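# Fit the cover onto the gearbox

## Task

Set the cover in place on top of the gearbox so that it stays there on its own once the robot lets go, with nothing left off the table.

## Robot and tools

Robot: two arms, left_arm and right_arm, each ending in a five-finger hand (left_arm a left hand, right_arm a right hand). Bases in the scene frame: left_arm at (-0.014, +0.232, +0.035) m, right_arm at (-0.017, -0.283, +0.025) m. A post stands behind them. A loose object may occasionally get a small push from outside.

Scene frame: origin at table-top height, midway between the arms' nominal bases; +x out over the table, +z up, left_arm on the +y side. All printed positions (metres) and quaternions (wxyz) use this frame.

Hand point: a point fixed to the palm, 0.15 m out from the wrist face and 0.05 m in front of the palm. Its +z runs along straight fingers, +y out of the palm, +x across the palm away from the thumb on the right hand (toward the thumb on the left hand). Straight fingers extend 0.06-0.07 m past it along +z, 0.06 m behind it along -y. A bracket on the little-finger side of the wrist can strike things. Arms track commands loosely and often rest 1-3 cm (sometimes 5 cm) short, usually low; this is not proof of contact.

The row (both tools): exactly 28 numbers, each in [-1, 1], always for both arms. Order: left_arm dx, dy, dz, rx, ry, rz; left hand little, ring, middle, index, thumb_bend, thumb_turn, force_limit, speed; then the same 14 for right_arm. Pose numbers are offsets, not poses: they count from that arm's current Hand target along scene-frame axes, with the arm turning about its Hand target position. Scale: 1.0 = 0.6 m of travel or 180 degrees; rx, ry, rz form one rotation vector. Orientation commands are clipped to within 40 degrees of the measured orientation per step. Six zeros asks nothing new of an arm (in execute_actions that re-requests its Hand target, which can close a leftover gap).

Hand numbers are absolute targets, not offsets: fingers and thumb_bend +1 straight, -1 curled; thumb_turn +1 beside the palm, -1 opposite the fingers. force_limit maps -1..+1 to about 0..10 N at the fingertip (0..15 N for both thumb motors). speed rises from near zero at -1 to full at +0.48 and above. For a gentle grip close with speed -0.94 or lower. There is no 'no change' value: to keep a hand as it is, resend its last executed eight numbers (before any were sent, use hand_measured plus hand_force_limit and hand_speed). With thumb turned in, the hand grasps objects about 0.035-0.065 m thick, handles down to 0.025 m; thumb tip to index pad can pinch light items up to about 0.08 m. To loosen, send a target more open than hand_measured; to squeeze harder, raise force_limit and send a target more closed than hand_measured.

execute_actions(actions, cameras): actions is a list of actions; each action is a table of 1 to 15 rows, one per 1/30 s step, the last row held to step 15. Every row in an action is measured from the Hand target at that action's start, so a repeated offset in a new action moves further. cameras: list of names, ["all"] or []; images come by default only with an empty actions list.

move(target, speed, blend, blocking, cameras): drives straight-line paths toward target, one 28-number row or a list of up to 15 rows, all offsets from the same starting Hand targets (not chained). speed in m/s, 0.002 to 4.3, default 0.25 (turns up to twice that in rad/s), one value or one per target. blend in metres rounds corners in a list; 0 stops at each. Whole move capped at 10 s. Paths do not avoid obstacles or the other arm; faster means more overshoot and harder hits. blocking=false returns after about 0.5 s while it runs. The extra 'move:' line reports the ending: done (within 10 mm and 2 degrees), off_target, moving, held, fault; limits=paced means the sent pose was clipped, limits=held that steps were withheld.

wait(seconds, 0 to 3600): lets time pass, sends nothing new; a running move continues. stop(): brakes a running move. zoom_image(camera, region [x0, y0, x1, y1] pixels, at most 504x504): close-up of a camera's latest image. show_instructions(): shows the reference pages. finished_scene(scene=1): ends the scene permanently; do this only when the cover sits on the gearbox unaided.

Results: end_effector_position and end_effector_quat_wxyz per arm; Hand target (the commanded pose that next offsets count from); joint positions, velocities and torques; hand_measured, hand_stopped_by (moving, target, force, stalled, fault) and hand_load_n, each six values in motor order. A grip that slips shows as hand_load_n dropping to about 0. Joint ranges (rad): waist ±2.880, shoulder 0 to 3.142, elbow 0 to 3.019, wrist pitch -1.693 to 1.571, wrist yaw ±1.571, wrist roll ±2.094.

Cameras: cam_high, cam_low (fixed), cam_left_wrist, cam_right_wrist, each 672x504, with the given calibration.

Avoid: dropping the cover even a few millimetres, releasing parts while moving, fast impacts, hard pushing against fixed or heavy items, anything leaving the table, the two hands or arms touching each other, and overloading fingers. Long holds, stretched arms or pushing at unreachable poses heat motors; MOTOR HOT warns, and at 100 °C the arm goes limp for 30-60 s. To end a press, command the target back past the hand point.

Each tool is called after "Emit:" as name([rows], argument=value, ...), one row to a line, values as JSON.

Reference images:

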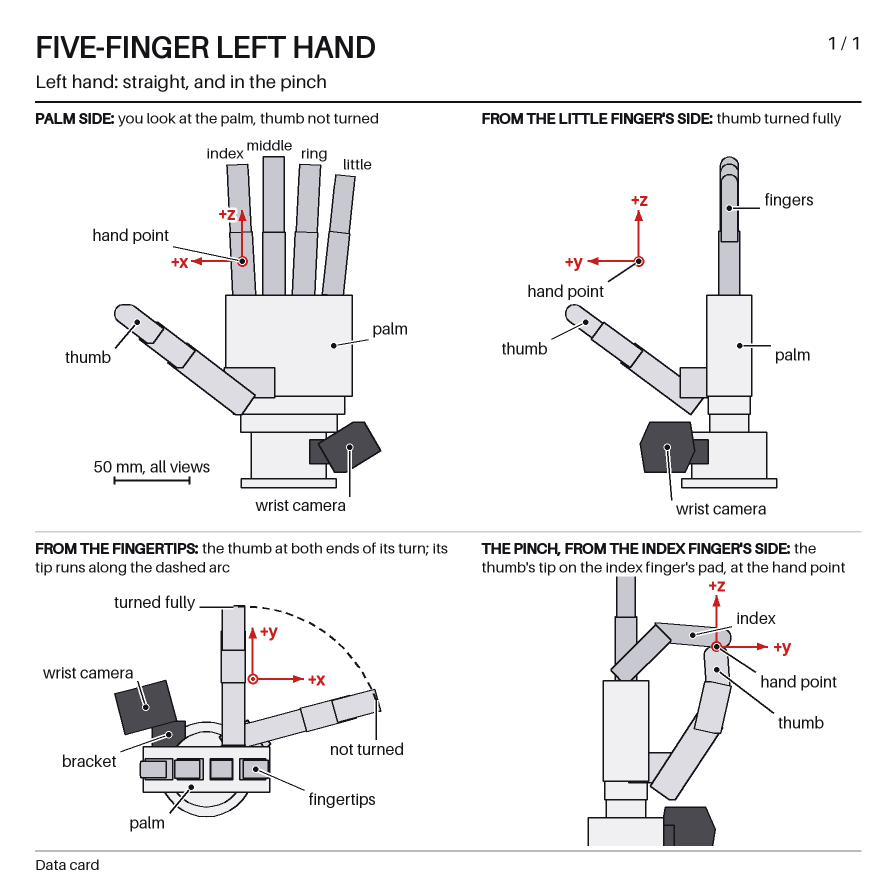

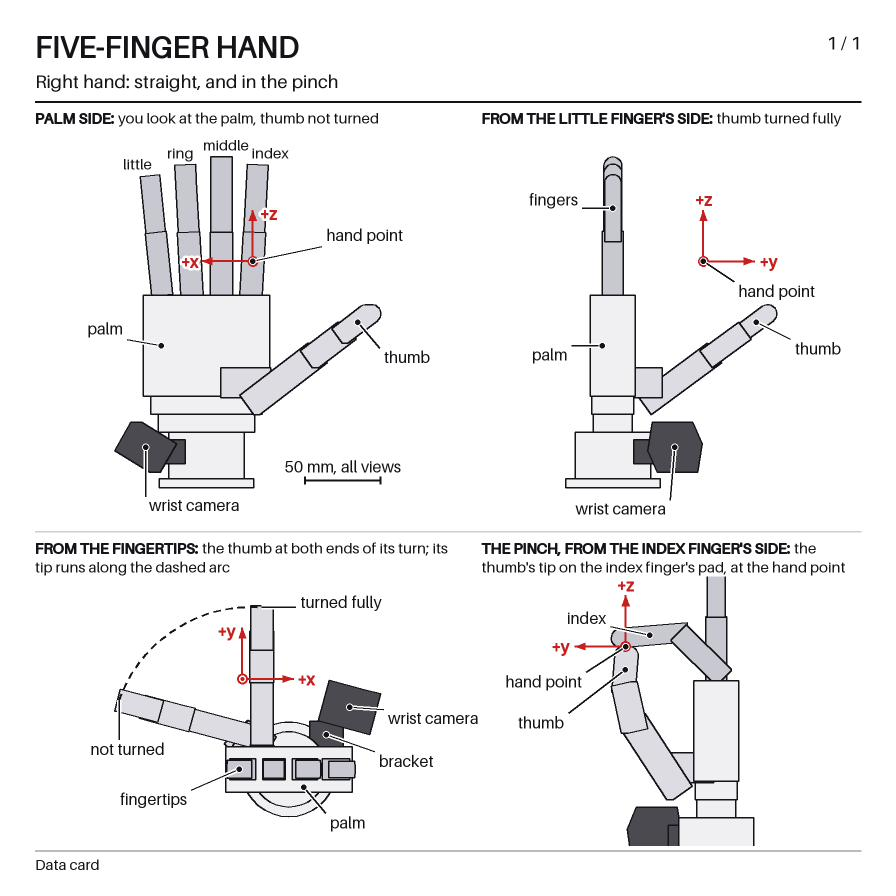

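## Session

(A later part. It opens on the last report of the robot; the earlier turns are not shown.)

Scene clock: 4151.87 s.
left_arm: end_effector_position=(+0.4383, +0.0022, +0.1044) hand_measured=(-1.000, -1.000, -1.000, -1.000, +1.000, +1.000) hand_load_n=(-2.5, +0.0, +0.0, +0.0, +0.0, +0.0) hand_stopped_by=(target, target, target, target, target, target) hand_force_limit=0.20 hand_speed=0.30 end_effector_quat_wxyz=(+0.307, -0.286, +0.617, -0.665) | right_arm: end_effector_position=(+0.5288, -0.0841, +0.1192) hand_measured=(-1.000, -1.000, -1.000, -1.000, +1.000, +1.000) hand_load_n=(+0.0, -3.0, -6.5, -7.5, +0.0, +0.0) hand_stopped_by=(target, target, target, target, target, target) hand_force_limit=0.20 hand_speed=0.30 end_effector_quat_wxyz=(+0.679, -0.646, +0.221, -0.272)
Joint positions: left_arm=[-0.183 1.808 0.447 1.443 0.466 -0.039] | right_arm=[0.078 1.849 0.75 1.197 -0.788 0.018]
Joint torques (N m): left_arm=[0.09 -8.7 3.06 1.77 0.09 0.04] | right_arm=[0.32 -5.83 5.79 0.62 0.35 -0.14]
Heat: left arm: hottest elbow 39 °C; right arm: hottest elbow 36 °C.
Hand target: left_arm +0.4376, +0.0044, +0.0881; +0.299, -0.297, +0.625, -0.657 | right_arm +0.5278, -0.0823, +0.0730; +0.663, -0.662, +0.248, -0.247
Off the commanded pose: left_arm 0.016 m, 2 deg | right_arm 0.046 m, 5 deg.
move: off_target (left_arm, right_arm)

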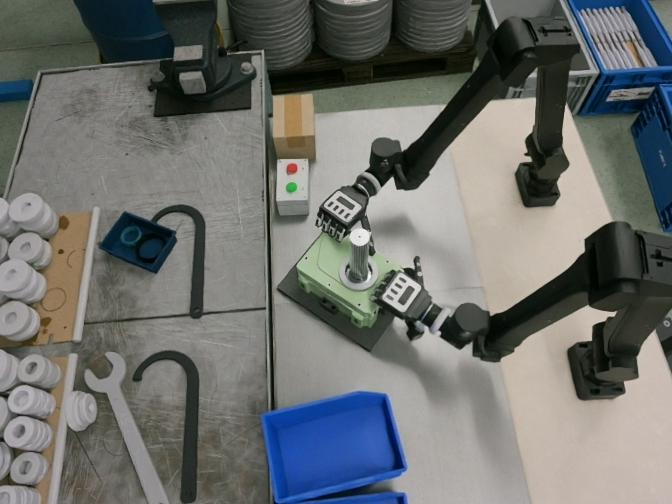

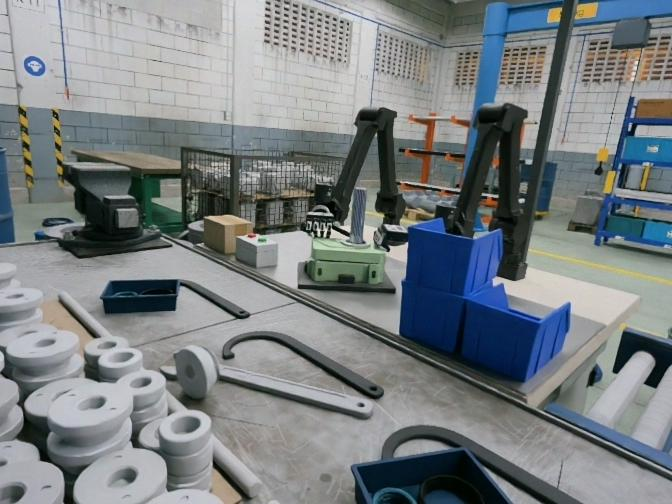

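Emit:
move(target=[0.0276,0.0312,-0.03,0,0,0,-1,-1,-1,-1,1,1,0.2,0.3,-0.0276,-0.0312,0,0,0,0,-1,-1,-1,-1,1,1,0.2,0.3], speed=0.04, cameras=["cam_high","cam_low"])

Emit:
zoom_image(camera="cam_high", region=[292, 245, 342, 295])

Emit:
zoom_image(camera="cam_high", region=[345, 285, 395, 335])

Emit:
zoom_image(camera="cam_low", region=[300, 230, 400, 300])

Scene clock: 4157.20 s.
left_arm: end_effector_position=(+0.4461, +0.0128, +0.1019) hand_measured=(-1.000, -1.000, -1.000, -1.000, +1.000, +1.000) hand_load_n=(-2.5, +0.0, +0.0, +0.0, +0.0, +0.0) hand_stopped_by=(target, target, target, target, target, target) hand_force_limit=0.20 hand_speed=0.30 end_effector_quat_wxyz=(+0.313, -0.264, +0.614, -0.675) | right_arm: end_effector_position=(+0.5228, -0.0926, +0.1155) hand_measured=(-1.000, -1.000, -1.000, -1.000, +1.000, +1.000) hand_load_n=(+0.5, +0.0, -1.0, -2.0, -1.5, +0.0) hand_stopped_by=(target, target, target, target, target, target) hand_force_limit=0.20 hand_speed=0.30 end_effector_quat_wxyz=(+0.679, -0.647, +0.219, -0.269)
Joint positions: left_arm=[-0.137 1.863 0.469 1.519 0.536 -0.035] | right_arm=[0.058 1.851 0.734 1.215 -0.814 0.02]
Joint torques (N m): left_arm=[1.38 -6.89 3.82 0.42 -0.21 -0.03] | right_arm=[-1.44 -7.82 3.33 1.05 -0.11 -0.17]
Heat: left arm: hottest elbow 39 °C; right arm: hottest elbow 35 °C.
Hand target: left_arm +0.4541, +0.0230, +0.0701; +0.299, -0.297, +0.625, -0.657 | right_arm +0.5113, -0.1011, +0.0731; +0.663, -0.662, +0.248, -0.248
Off the commanded pose: left_arm 0.034 m, 5 deg | right_arm 0.045 m, 5 deg.
move: off_target (left_arm, right_arm)

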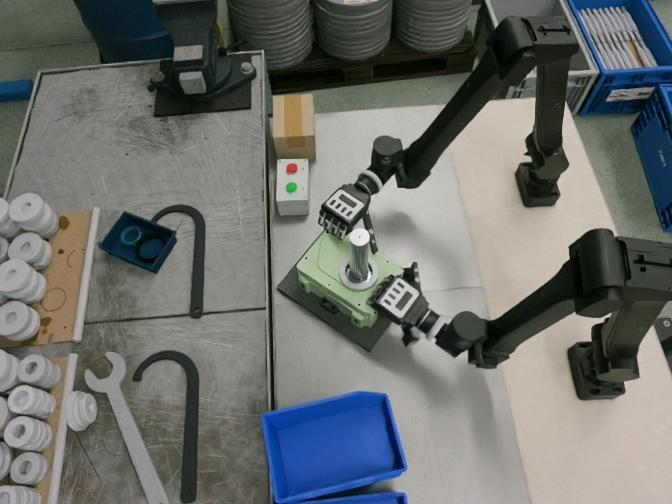

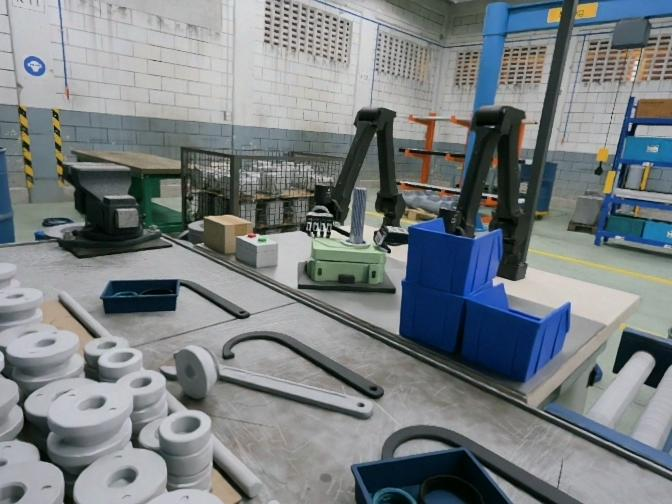

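Scaled by 10.080 from the camera's image (finer frame: 960x720).

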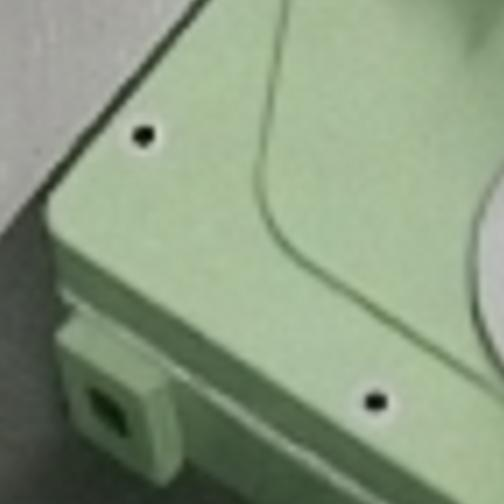

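Scaled by 10.080 from the camera's image (finer frame: 960x720).

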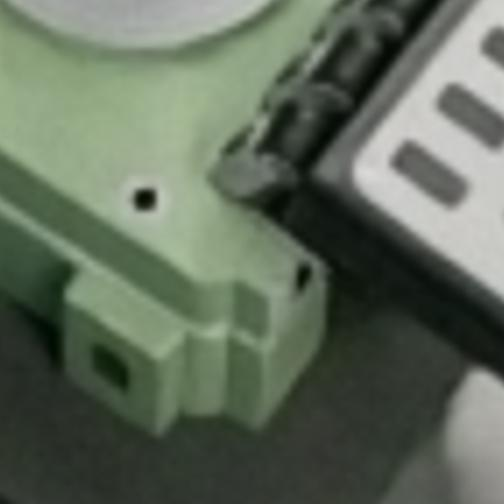

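Scaled by 5.040 from the camera's image (finer frame: 960x720).

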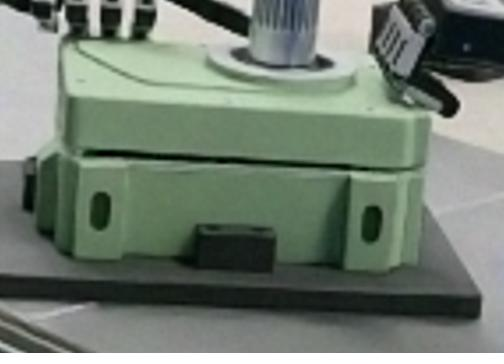

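Emit:
move([
  [0,0,0.1833,0,0,0,-1,-1,-1,-1,1,1,0.2,0.3,0,0,0.16,0,0,0,-1,-1,-1,-1,1,1,0.2,0.3],
  [-0.1872,0.0653,0.1833,0,0,0,-1,-1,-1,-1,1,1,0.2,0.3,0,0,0.16,0,0,0,-1,-1,-1,-1,1,1,0.2,0.3],
  [-0.1872,0.0653,0.003,0,0,0,1,1,1,1,1,1,0.2,0.3,0,0,0.16,0,0,0,-1,-1,-1,-1,1,1,0.2,0.3],
  [-0.0998,-0.012,0.003,0,0,0,1,1,1,1,1,1,0.2,0.3,0,0,0.16,0,0,0,-1,-1,-1,-1,1,1,0.2,0.3],
], speed=0.12, cameras=["cam_high","cam_left_wrist"])

Scene clock: 4202.33 s.
left_arm: end_effector_position=(+0.3835, +0.0259, +0.0679) hand_measured=(+1.000, +1.000, +1.000, +1.000, +1.000, +1.000) hand_load_n=(+0.0, +0.0, +0.0, +0.0, +0.0, +0.0) hand_stopped_by=(target, target, target, target, target, target) hand_force_limit=0.20 hand_speed=0.30 end_effector_quat_wxyz=(+0.294, -0.307, +0.634, -0.646) | right_arm: end_effector_position=(+0.5037, -0.0961, +0.1651) hand_measured=(-1.000, -1.000, -1.000, -1.000, +1.000, +1.000) hand_load_n=(+0.0, +0.0, +0.5, +0.0, +0.0, -0.5) hand_stopped_by=(target, target, target, target, target, target) hand_force_limit=0.20 hand_speed=0.30 end_effector_quat_wxyz=(+0.664, -0.662, +0.249, -0.241)
Joint positions: left_arm=[-0.154 1.869 0.303 1.575 0.485 -0.027] | right_arm=[0.053 1.631 0.713 0.917 -0.817 0.01]
Joint torques (N m): left_arm=[-1.79 -9.11 3.86 2.39 -0.43 -0.03] | right_arm=[-0.85 -10.17 8.77 1.09 -0.06 -0.07]
Heat: left arm: hottest elbow 37 °C; right arm: hottest elbow 34 °C.
Hand target: left_arm +0.3942, +0.0159, +0.0719; +0.299, -0.297, +0.625, -0.657 | right_arm +0.5113, -0.1010, +0.1691; +0.663, -0.662, +0.248, -0.248
Off the commanded pose: left_arm 0.015 m, 2 deg | right_arm 0.010 m, 1 deg.
joint sent to its limit (left arm) — joint 4 (wrist pitch), upper limit. The joint targets still meet the commanded pose.
move: off_target (left_arm); target 3's new numbers were sent with left_arm's hand 0.010 m and 5 deg from that target
cam_left_wrist: T_world_to_cam=[[-0.20605, -0.15207, 0.96665, 0.00777], [-0.90961, -0.33443, -0.2465, 0.37741], [0.36076, -0.93007, -0.06941, 0.00271]] pos_world=[0.34392, 0.12992, 0.08571]

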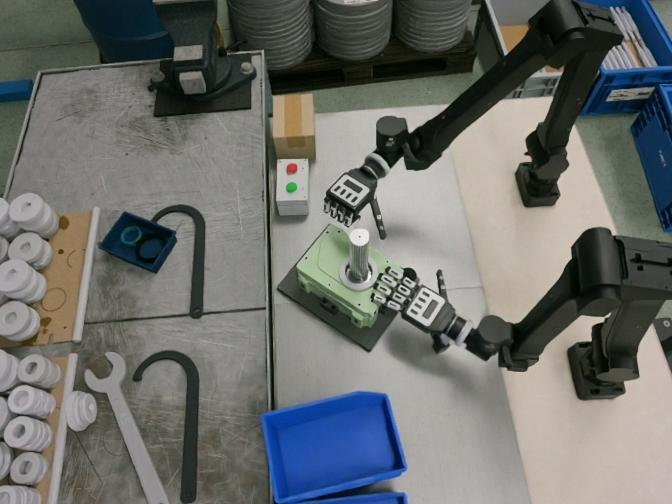

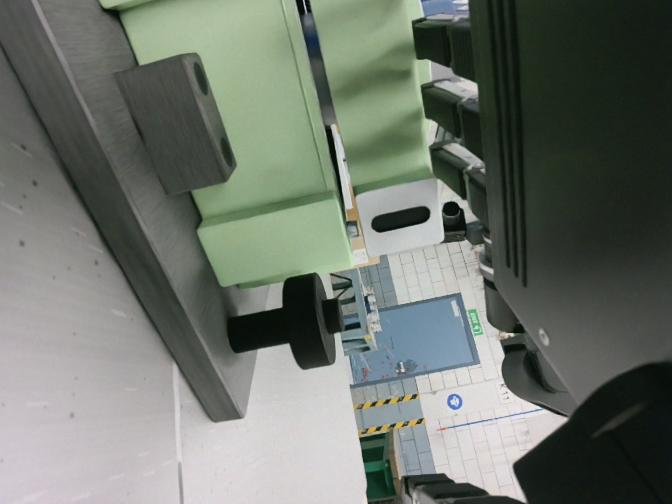

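Emit:
zoom_image(camera="cam_left_wrist", region=[325, 180, 385, 270])

Emit:
zoom_image(camera="cam_left_wrist", region=[290, 0, 370, 130])

Scaled by 5.600 from the camera's image (finer frame: 960x720).

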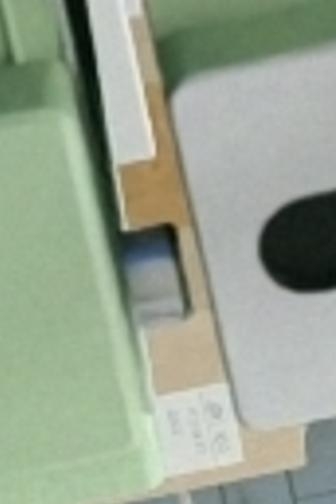

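Scaled by 3.877 from the camera's image (finer frame: 960x720).

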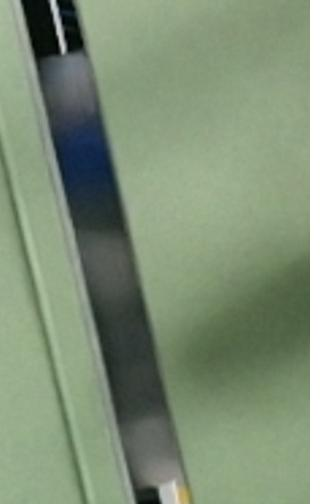

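Emit:
move([
  [-0.0999,0.0884,0,0,0,0,1,1,1,1,1,1,0.2,0.3,0,0,0,0,0,0,-1,-1,-1,-1,1,1,0.2,0.3],
  [-0.0999,0.0884,0,0,0,0,-1,-1,-1,-1,1,1,0.2,0.3,0,0,0,0,0,0,-1,-1,-1,-1,1,1,0.2,0.3],
  [-0.0242,0.0103,0,0,0,0,-1,-1,-1,-1,1,1,0.2,0.3,0,0,0,0,0,0,-1,-1,-1,-1,1,1,0.2,0.3],
], speed=0.08, cameras=["cam_high"])

Emit:
zoom_image(camera="cam_high", region=[290, 230, 450, 370])

Scene clock: 4226.17 s.
left_arm: end_effector_position=(+0.3776, +0.0280, +0.0709) hand_measured=(-1.000, -1.000, -1.000, -1.000, +1.000, +1.000) hand_load_n=(+0.0, +0.0, +0.0, +0.5, +0.0, +0.0) hand_stopped_by=(target, target, target, target, target, target) hand_force_limit=0.20 hand_speed=0.30 end_effector_quat_wxyz=(+0.297, -0.304, +0.636, -0.645) | right_arm: end_effector_position=(+0.5037, -0.0961, +0.1651) hand_measured=(-1.000, -1.000, -1.000, -1.000, +1.000, +1.000) hand_load_n=(+0.0, +0.0, +0.0, +0.0, +0.0, -0.5) hand_stopped_by=(target, target, target, target, target, target) hand_force_limit=0.20 hand_speed=0.30 end_effector_quat_wxyz=(+0.664, -0.662, +0.249, -0.241)
Joint positions: left_arm=[-0.152 1.851 0.284 1.575 0.488 -0.019] | right_arm=[0.053 1.631 0.713 0.917 -0.817 0.01]
Joint torques (N m): left_arm=[-1.32 -9.11 2.36 2.33 -0.09 -0.01] | right_arm=[-1.26 -9.7 8.7 0.98 -0.12 -0.09]
Heat: left arm: hottest elbow 37 °C; right arm: hottest elbow 34 °C.
Hand target: left_arm +0.3797, +0.0220, +0.0720; +0.299, -0.297, +0.625, -0.657 | right_arm +0.5113, -0.1010, +0.1691; +0.663, -0.662, +0.248, -0.248
Off the commanded pose: left_arm 0.006 m, 2 deg | right_arm 0.010 m, 1 deg.
joint sent to its limit (left arm) — joint 4 (wrist pitch), upper limit. The joint targets still meet the commanded pose.
move: done; target 2's new numbers were sent with left_arm's hand 0.007 m and 5 deg from that target

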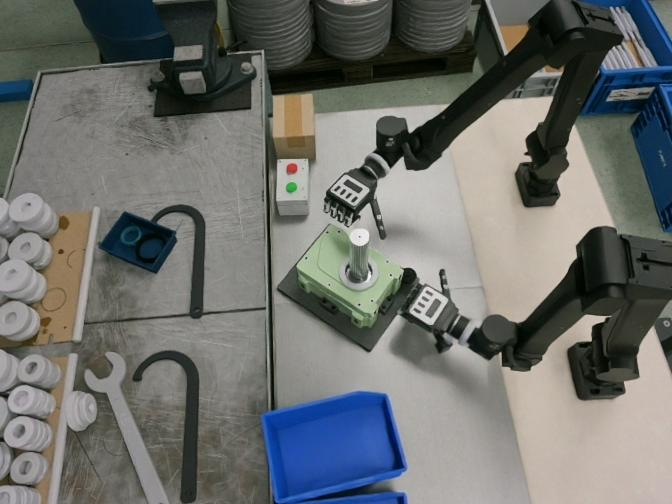

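Scaled by 3.150 from the camera's image (finer frame: 960x720).

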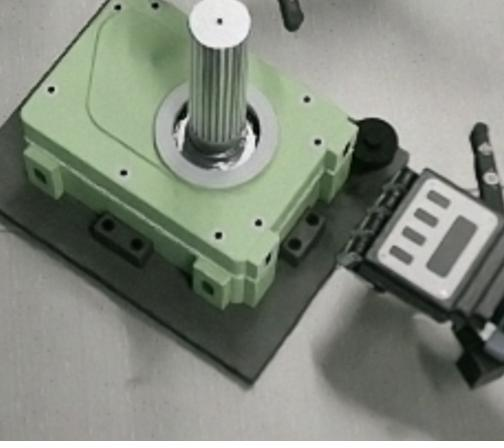

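Emit:
zoom_image(camera="cam_high", region=[292, 245, 342, 295])

Emit:
zoom_image(camera="cam_high", region=[350, 255, 400, 310])

Scaled by 10.080 from the camera's image (finer frame: 960x720).

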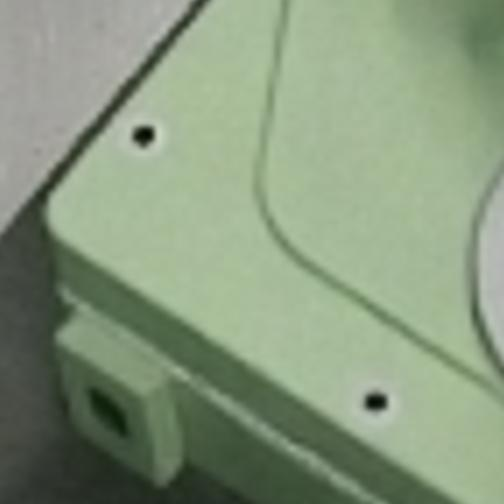

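Scaled by 9.164 from the camera's image (finer frame: 960x720).

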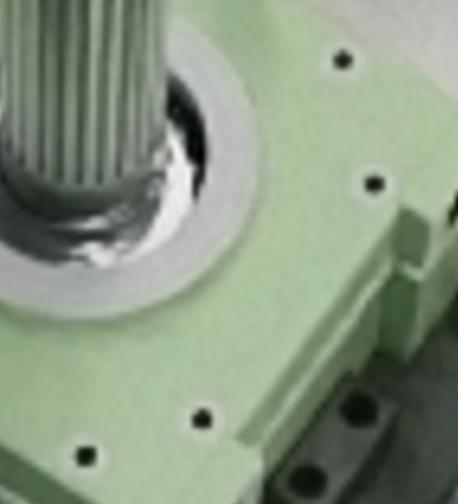

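Emit:
move(target=[0.0353,0.0022,0.01,0,0,0,-1,-1,-1,-1,1,1,0.2,0.3,0,0,0,0,0,0,-1,-1,-1,-1,1,1,0.2,0.3], speed=0.06, cameras=["cam_high"])

Emit:
zoom_image(camera="cam_high", region=[340, 250, 440, 350])

Scene clock: 4234.47 s.
left_arm: end_effector_position=(+0.3956, +0.0219, +0.0796) hand_measured=(-1.000, -1.000, -1.000, -1.000, +1.000, +1.000) hand_load_n=(+0.0, +0.0, +0.5, +0.0, +0.0, -0.5) hand_stopped_by=(target, target, target, target, target, target) hand_force_limit=0.20 hand_speed=0.30 end_effector_quat_wxyz=(+0.300, -0.293, +0.626, -0.657) | right_arm: end_effector_position=(+0.5037, -0.0961, +0.1651) hand_measured=(-1.000, -1.000, -1.000, -1.000, +1.000, +1.000) hand_load_n=(+0.0, +0.5, +0.0, +0.5, +0.0, -0.5) hand_stopped_by=(target, target, target, target, target, target) hand_force_limit=0.20 hand_speed=0.30 end_effector_quat_wxyz=(+0.664, -0.662, +0.249, -0.241)
Joint positions: left_arm=[-0.152 1.859 0.333 1.575 0.498 -0.033] | right_arm=[0.053 1.631 0.713 0.917 -0.817 0.01]
Joint torques (N m): left_arm=[0.26 -9.7 2.73 1.73 0.21 -0.03] | right_arm=[-0.67 -10.05 8.7 1.16 -0.07 -0.11]
Heat: left arm: hottest elbow 36 °C; right arm: hottest elbow 34 °C.
Hand target: left_arm +0.4008, +0.0233, +0.0778; +0.299, -0.298, +0.625, -0.657 | right_arm +0.5113, -0.1010, +0.1691; +0.663, -0.662, +0.248, -0.248
Off the commanded pose: left_arm 0.006 m, 1 deg | right_arm 0.010 m, 1 deg.
move: done

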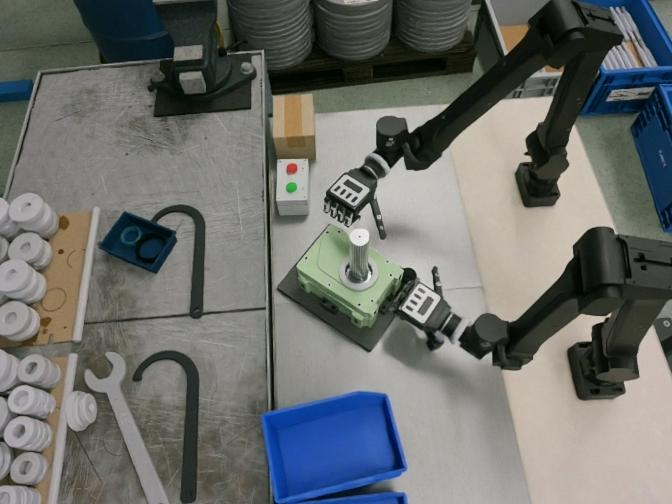

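Scaled by 5.040 from the camera's image (finer frame: 960x720).

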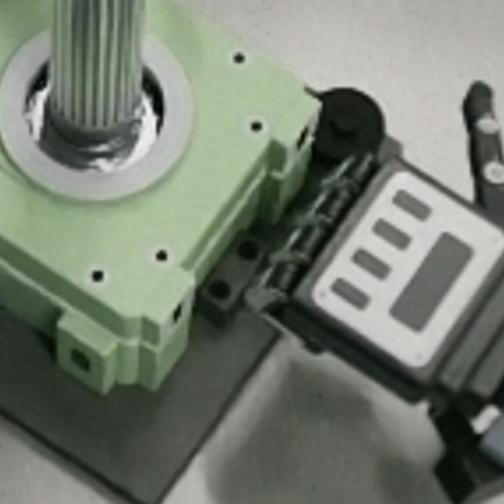

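Emit:
move(target=[0.0187,-0.0166,0,0,0,0,-1,-1,-1,-1,1,1,0.2,0.3,0,0,0,0,0,0,-1,-1,-1,-1,1,1,0.2,0.3], speed=0.04, cameras=["cam_high"])

Emit:
zoom_image(camera="cam_high", region=[350, 255, 400, 310])

Scene clock: 4237.67 s.
left_arm: end_effector_position=(+0.4100, +0.0207, +0.0812) hand_measured=(-1.000, -1.000, -1.000, -1.000, +1.000, +1.000) hand_load_n=(+0.0, +0.0, +0.0, +0.0, +0.0, +0.0) hand_stopped_by=(target, target, target, target, target, target) hand_force_limit=0.20 hand_speed=0.30 end_effector_quat_wxyz=(+0.307, -0.297, +0.623, -0.656) | right_arm: end_effector_position=(+0.5037, -0.0961, +0.1651) hand_measured=(-1.000, -1.000, -1.000, -1.000, +1.000, +1.000) hand_load_n=(+0.0, +0.0, +0.0, +0.0, +0.0, +0.0) hand_stopped_by=(target, target, target, target, target, target) hand_force_limit=0.20 hand_speed=0.30 end_effector_quat_wxyz=(+0.664, -0.662, +0.249, -0.241)
Joint positions: left_arm=[-0.154 1.863 0.366 1.552 0.481 -0.033] | right_arm=[0.053 1.631 0.713 0.917 -0.817 0.01]
Joint torques (N m): left_arm=[-1.26 -10.05 3.08 1.35 -0.11 -0.01] | right_arm=[-0.79 -9.99 8.7 1.05 -0.04 -0.08]
Heat: left arm: hottest elbow 36 °C; right arm: hottest elbow 34 °C.
Hand target: left_arm +0.4121, +0.0135, +0.0778; +0.299, -0.298, +0.625, -0.657 | right_arm +0.5113, -0.1010, +0.1691; +0.663, -0.662, +0.248, -0.248
Off the commanded pose: left_arm 0.008 m, 1 deg | right_arm 0.010 m, 1 deg.
move: done

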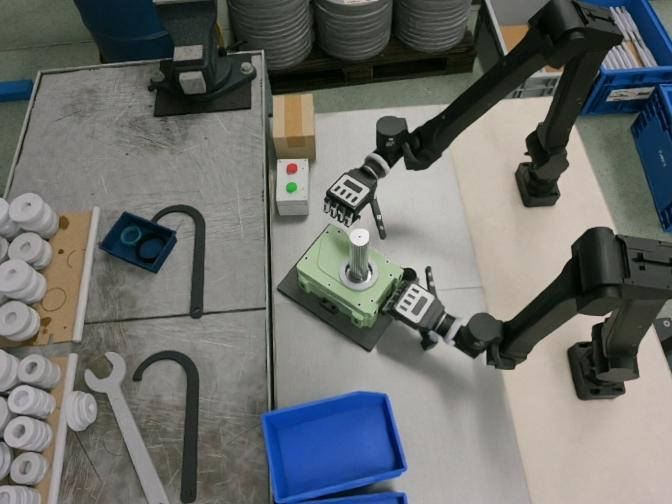

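Scaled by 9.164 from the camera's image (finer frame: 960x720).

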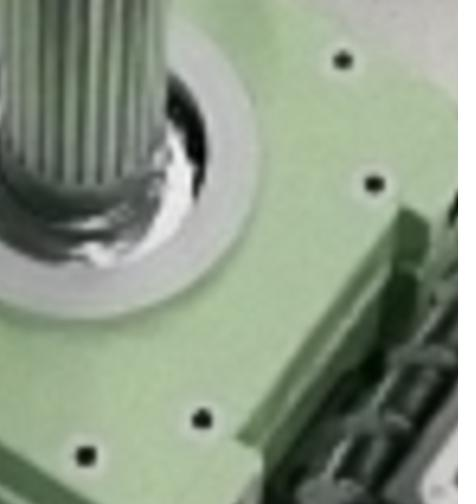

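Emit:
move(target=[0.0187,-0.0166,0,0,0,0,-1,-1,-1,-1,1,1,0.2,0.3,0,0,0,0,0,0,-1,-1,-1,-1,1,1,0.2,0.3], speed=0.03, cameras=["cam_high"])

Emit:
zoom_image(camera="cam_high", region=[350, 255, 400, 310])

Scene clock: 4240.43 s.
left_arm: end_effector_position=(+0.4179, +0.0140, +0.0798) hand_measured=(-1.000, -1.000, -1.000, -1.000, +1.000, +1.000) hand_load_n=(-0.5, +0.0, +0.0, +0.0, +0.0, +0.0) hand_stopped_by=(target, target, target, target, target, target) hand_force_limit=0.20 hand_speed=0.30 end_effector_quat_wxyz=(+0.306, -0.301, +0.623, -0.654) | right_arm: end_effector_position=(+0.5037, -0.0961, +0.1651) hand_measured=(-1.000, -1.000, -1.000, -1.000, +1.000, +1.000) hand_load_n=(+0.0, +0.0, +0.0, +0.0, +0.0, -0.5) hand_stopped_by=(target, target, target, target, target, target) hand_force_limit=0.20 hand_speed=0.30 end_effector_quat_wxyz=(+0.664, -0.662, +0.249, -0.241)
Joint positions: left_arm=[-0.172 1.866 0.389 1.525 0.458 -0.033] | right_arm=[0.053 1.631 0.713 0.917 -0.817 0.01]
Joint torques (N m): left_arm=[-1.79 -10.23 4.03 1.18 -0.06 -0.01] | right_arm=[-0.97 -9.88 8.54 1.1 -0.06 -0.08]
Heat: left arm: hottest elbow 36 °C; right arm: hottest elbow 34 °C.
Hand target: left_arm +0.4232, +0.0035, +0.0778; +0.299, -0.298, +0.625, -0.657 | right_arm +0.5113, -0.1010, +0.1691; +0.663, -0.662, +0.248, -0.248
Off the commanded pose: left_arm 0.012 m, 1 deg | right_arm 0.010 m, 1 deg.
move: off_target (left_arm)

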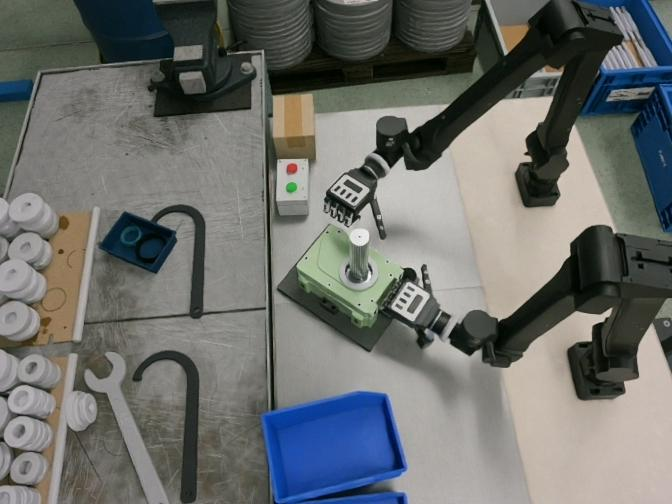

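Scaled by 9.164 from the camera's image (finer frame: 960x720).

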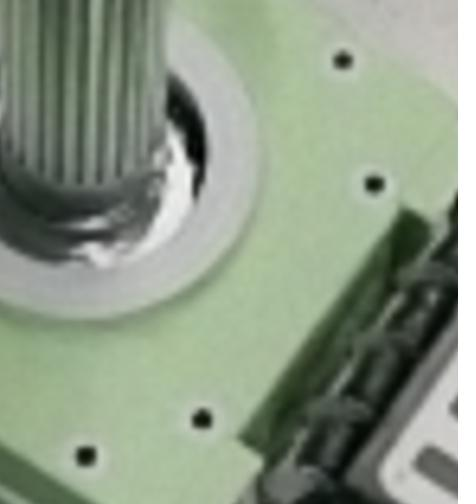

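Emit:
move([
  [-0.0187,0.0166,0,0,0,0,-1,-1,-1,-1,1,1,0.2,0.3,0,0,0,0,0,0,-1,-1,-1,-1,1,1,0.2,0.3],
  [-0.0187,0.0166,-0.023,0,0,0,-1,-1,-1,-1,1,1,0.2,0.3,0,0,0,0,0,0,-1,-1,-1,-1,1,1,0.2,0.3],
  [0.0094,-0.0083,-0.023,0,0,0,-1,-1,-1,-1,1,1,0.2,0.3,0,0,0,0,0,0,-1,-1,-1,-1,1,1,0.2,0.3],
], speed=0.03, cameras=["cam_high"])

Emit:
zoom_image(camera="cam_high", region=[350, 255, 400, 310])

Scene clock: 4248.73 s.
left_arm: end_effector_position=(+0.4178, +0.0124, +0.0635) hand_measured=(-1.000, -1.000, -1.000, -1.000, +1.000, +1.000) hand_load_n=(-2.0, +0.0, +0.0, +0.0, -0.5, +0.0) hand_stopped_by=(target, target, target, target, target, target) hand_force_limit=0.20 hand_speed=0.30 end_effector_quat_wxyz=(+0.303, -0.306, +0.626, -0.651) | right_arm: end_effector_position=(+0.5037, -0.0961, +0.1651) hand_measured=(-1.000, -1.000, -1.000, -1.000, +1.000, +1.000) hand_load_n=(+0.0, +0.0, +0.0, +0.5, +0.0, -0.5) hand_stopped_by=(target, target, target, target, target, target) hand_force_limit=0.20 hand_speed=0.30 end_effector_quat_wxyz=(+0.664, -0.662, +0.249, -0.241)
Joint positions: left_arm=[-0.179 1.928 0.398 1.563 0.447 -0.034] | right_arm=[0.053 1.631 0.713 0.917 -0.817 0.01]
Joint torques (N m): left_arm=[-1.96 -10.34 4.78 1.31 -0.09 0] | right_arm=[-0.73 -10.05 8.68 1.13 -0.07 -0.09]
Heat: left arm: hottest elbow 36 °C; right arm: hottest elbow 34 °C.
Hand target: left_arm +0.4289, -0.0016, +0.0640; +0.299, -0.297, +0.625, -0.657 | right_arm +0.5113, -0.1010, +0.1691; +0.663, -0.662, +0.248, -0.248
Off the commanded pose: left_arm 0.018 m, 1 deg | right_arm 0.010 m, 1 deg.
move: off_target (left_arm)

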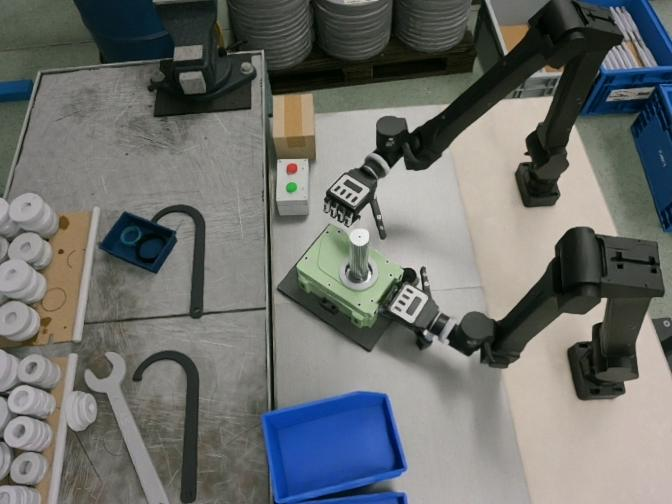

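Scaled by 9.164 from the camera's image (finer frame: 960x720).

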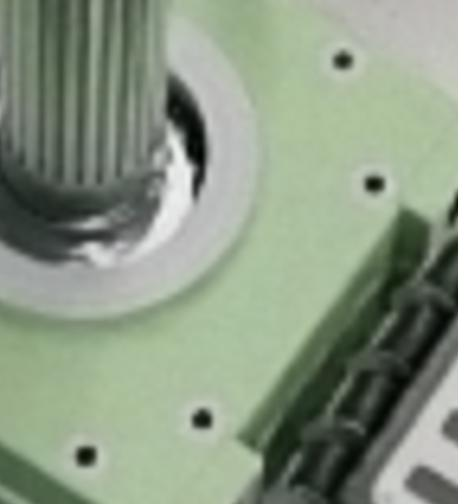

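Emit:
move(target=[0.025,-0.0221,0,0,0,0,-1,-1,-1,-1,1,1,0.2,0.3,0,0,0,0,0,0,-1,-1,-1,-1,1,1,0.2,0.3], speed=0.03, cameras=["cam_high"])

Emit:
zoom_image(camera="cam_high", region=[350, 255, 400, 310])

Emit:
zoom_image(camera="cam_high", region=[292, 245, 342, 295])

Scene clock: 4251.93 s.
left_arm: end_effector_position=(+0.4192, +0.0106, +0.0557) hand_measured=(-1.000, -1.000, -1.000, -1.000, +1.000, +1.000) hand_load_n=(-2.0, +0.0, +0.0, +0.0, +0.0, -0.5) hand_stopped_by=(target, target, target, target, target, target) hand_force_limit=0.20 hand_speed=0.30 end_effector_quat_wxyz=(+0.300, -0.319, +0.630, -0.642) | right_arm: end_effector_position=(+0.5037, -0.0961, +0.1651) hand_measured=(-1.000, -1.000, -1.000, -1.000, +1.000, +1.000) hand_load_n=(+0.0, +0.5, +0.0, +0.0, +0.0, -0.5) hand_stopped_by=(target, target, target, target, target, target) hand_force_limit=0.20 hand_speed=0.30 end_effector_quat_wxyz=(+0.664, -0.662, +0.249, -0.241)
Joint positions: left_arm=[-0.192 1.932 0.403 1.532 0.418 -0.034] | right_arm=[0.053 1.631 0.713 0.917 -0.817 0.01]
Joint torques (N m): left_arm=[-2.96 -10.81 7.36 0.81 0.05 0] | right_arm=[-1.38 -9.58 8.58 1.1 -0.05 -0.09]
Heat: left arm: hottest elbow 36 °C; right arm: hottest elbow 34 °C.
Hand target: left_arm +0.4439, -0.0148, +0.0640; +0.299, -0.298, +0.625, -0.657 | right_arm +0.5113, -0.1010, +0.1691; +0.663, -0.662, +0.248, -0.248
Off the commanded pose: left_arm 0.036 m, 3 deg | right_arm 0.010 m, 1 deg.
move: off_target (left_arm)

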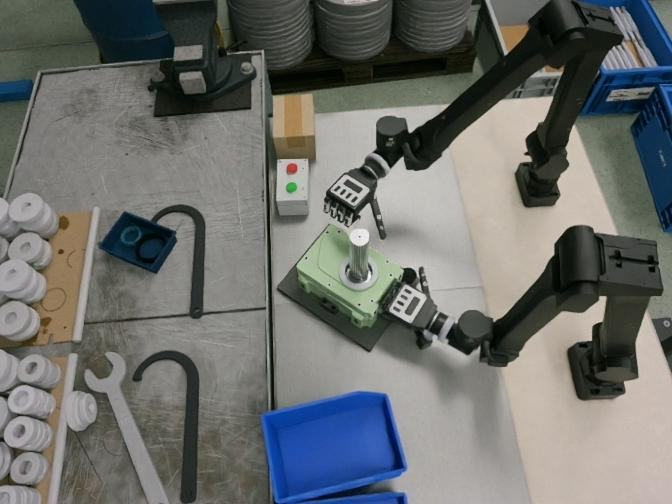

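Scaled by 9.164 from the camera's image (finer frame: 960x720).

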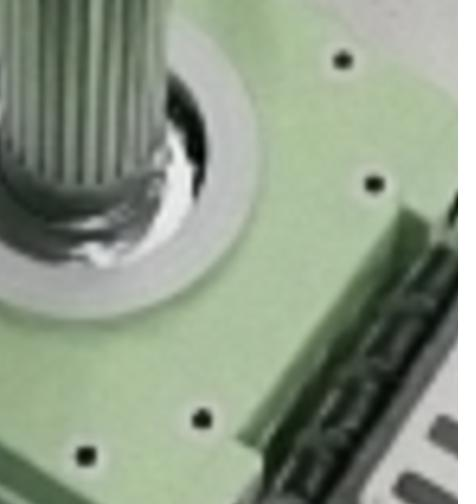

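Scaled by 10.080 from the camera's image (finer frame: 960x720).

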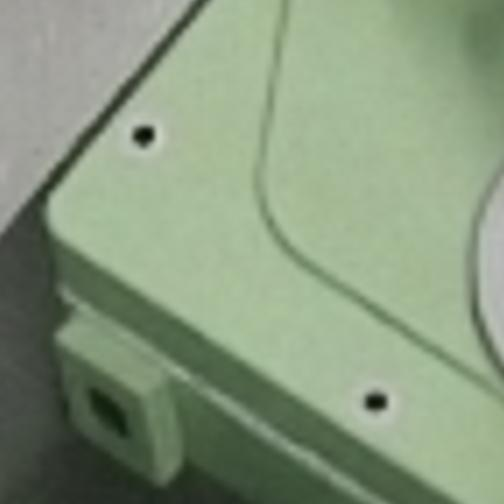

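Emit:
move([
  [-0.03,0.0266,0,0,0,0,-1,-1,-1,-1,1,1,0.2,0.3,0,0,0,0,0,0,-1,-1,-1,-1,1,1,0.2,0.3],
  [-0.03,0.0266,0.03,0,0,0,-1,-1,-1,-1,1,1,0.2,0.3,0,0,0,0,0,0,-1,-1,-1,-1,1,1,0.2,0.3],
  [0.0125,-0.011,0.03,0,0,0,-1,-1,-1,-1,1,1,0.2,0.3,0,0,0,0,0,0,-1,-1,-1,-1,1,1,0.2,0.3],
], speed=0.04, cameras=["cam_high"])

Emit:
zoom_image(camera="cam_high", region=[350, 255, 400, 310])

Emit:
zoom_image(camera="cam_high", region=[292, 245, 342, 295])

Scene clock: 4264.63 s.
left_arm: end_effector_position=(+0.4177, +0.0084, +0.0577) hand_measured=(-1.000, -1.000, -1.000, -1.000, +1.000, +1.000) hand_load_n=(-2.5, +0.0, +0.0, +0.0, +0.0, +0.0) hand_stopped_by=(target, target, target, target, target, target) hand_force_limit=0.20 hand_speed=0.30 end_effector_quat_wxyz=(+0.290, -0.333, +0.637, -0.632) | right_arm: end_effector_position=(+0.5037, -0.0961, +0.1651) hand_measured=(-1.000, -1.000, -1.000, -1.000, +1.000, +1.000) hand_load_n=(+0.0, +0.0, +0.0, +0.0, +0.0, -0.5) hand_stopped_by=(target, target, target, target, target, target) hand_force_limit=0.20 hand_speed=0.30 end_effector_quat_wxyz=(+0.664, -0.662, +0.249, -0.241)
Joint positions: left_arm=[-0.202 1.879 0.4 1.442 0.405 -0.037] | right_arm=[0.053 1.631 0.713 0.917 -0.817 0.01]
Joint torques (N m): left_arm=[-3.31 -12.34 8.76 1.11 0.13 0.03] | right_arm=[-0.97 -10.29 8.68 1.17 -0.07 -0.09]
Heat: left arm: hottest elbow 37 °C; right arm: hottest elbow 35 °C.
Hand target: left_arm +0.4514, -0.0214, +0.0822; +0.299, -0.297, +0.625, -0.657 | right_arm +0.5113, -0.1010, +0.1691; +0.663, -0.662, +0.248, -0.248
Off the commanded pose: left_arm 0.051 m, 5 deg | right_arm 0.010 m, 1 deg.
move: off_target (left_arm)

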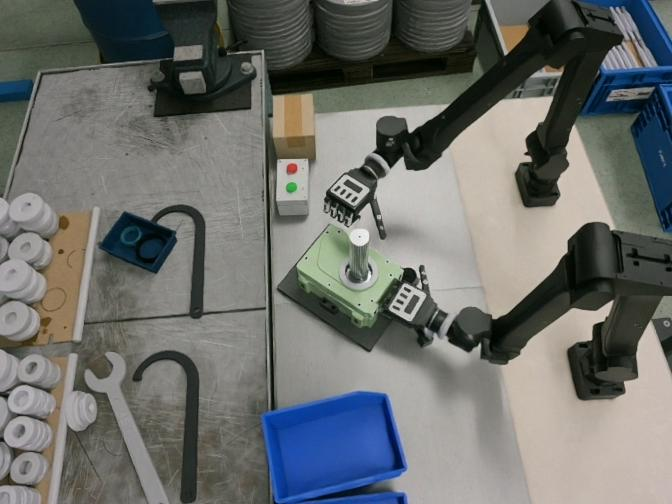

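Scaled by 9.164 from the camera's image (finer frame: 960x720).

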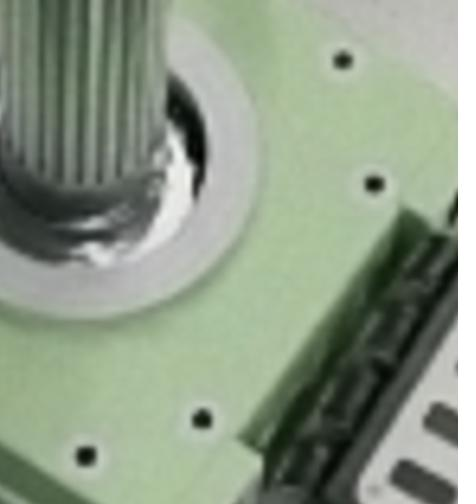

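Scaled by 10.080 from the camera's image (finer frame: 960x720).

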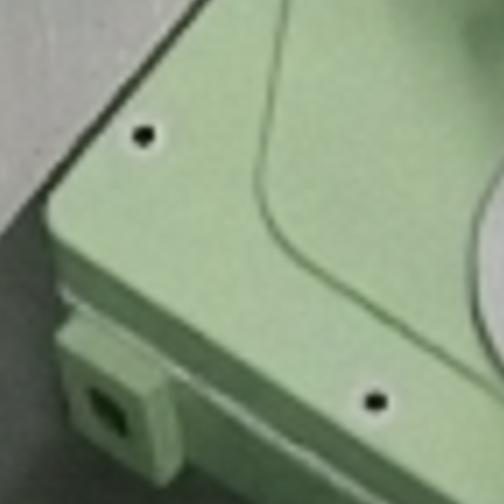

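Emit:
move([
  [-0.075,0.066,0,0,0,0,-1,-1,-1,-1,1,1,0.2,0.3,0,0,0,0,0,0,-1,-1,-1,-1,1,1,0.2,0.3],
  [-0.075,0.066,0.008,0,0,0,-1,-1,-1,-1,1,1,0.2,0.3,0,0,0,0,0,0,-1,-1,-1,-1,1,1,0.2,0.3],
  [-0.04,0.035,0.008,0,0,0,-1,-1,-1,-1,1,1,0.2,0.3,0,0,0,0,0,0,-1,-1,-1,-1,1,1,0.2,0.3],
], speed=0.05, cameras=["cam_high","cam_low"])

Emit:
zoom_image(camera="cam_high", region=[350, 255, 400, 310])

Emit:
zoom_image(camera="cam_low", region=[320, 225, 420, 300])

Scene clock: 4273.53 s.
left_arm: end_effector_position=(+0.4165, +0.0120, +0.0804) hand_measured=(-1.000, -1.000, -1.000, -1.000, +1.000, +1.000) hand_load_n=(-1.5, +0.0, +0.0, +0.0, +0.0, -0.5) hand_stopped_by=(target, target, target, target, target, target) hand_force_limit=0.20 hand_speed=0.30 end_effector_quat_wxyz=(+0.299, -0.308, +0.627, -0.650) | right_arm: end_effector_position=(+0.5037, -0.0961, +0.1651) hand_measured=(-1.000, -1.000, -1.000, -1.000, +1.000, +1.000) hand_load_n=(+0.0, +0.0, +0.0, +0.0, +0.0, -0.5) hand_stopped_by=(target, target, target, target, target, target) hand_force_limit=0.20 hand_speed=0.30 end_effector_quat_wxyz=(+0.664, -0.662, +0.249, -0.241)
Joint positions: left_arm=[-0.18 1.839 0.387 1.478 0.45 -0.036] | right_arm=[0.053 1.631 0.713 0.917 -0.817 0.01]
Joint torques (N m): left_arm=[-1.85 -11.22 4.97 1.18 -0.07 0.01] | right_arm=[-0.79 -10.11 8.65 0.96 -0.08 -0.08]
Heat: left arm: hottest elbow 37 °C; right arm: hottest elbow 35 °C.
Hand target: left_arm +0.4273, -0.0005, +0.0868; +0.298, -0.298, +0.625, -0.657 | right_arm +0.5113, -0.1010, +0.1691; +0.663, -0.662, +0.248, -0.248
Off the commanded pose: left_arm 0.018 m, 2 deg | right_arm 0.010 m, 1 deg.
move: off_target (left_arm)

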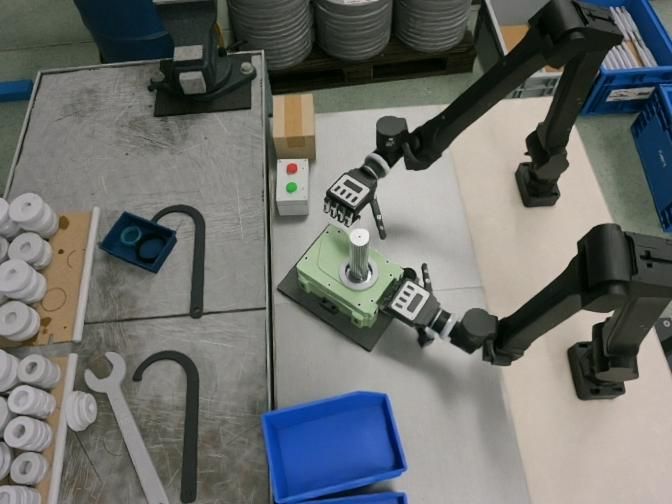

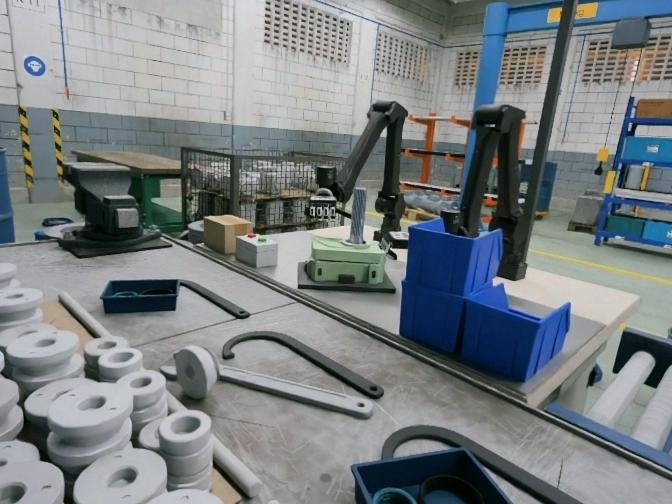

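Scaled by 9.164 from the camera's image (finer frame: 960x720).

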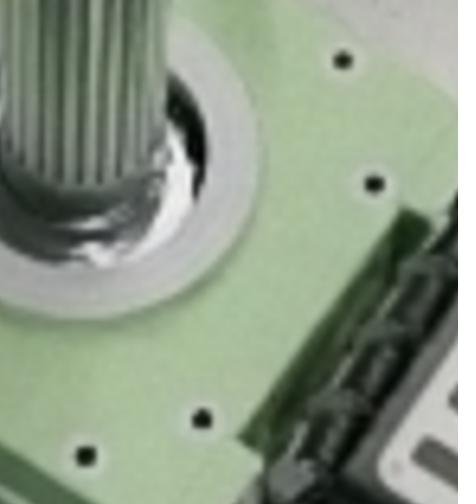

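Scaled by 5.040 from the camera's image (finer frame: 960x720).

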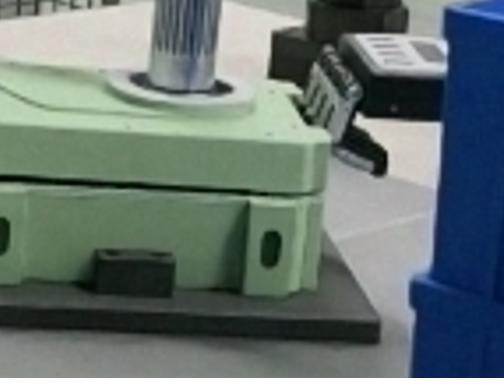

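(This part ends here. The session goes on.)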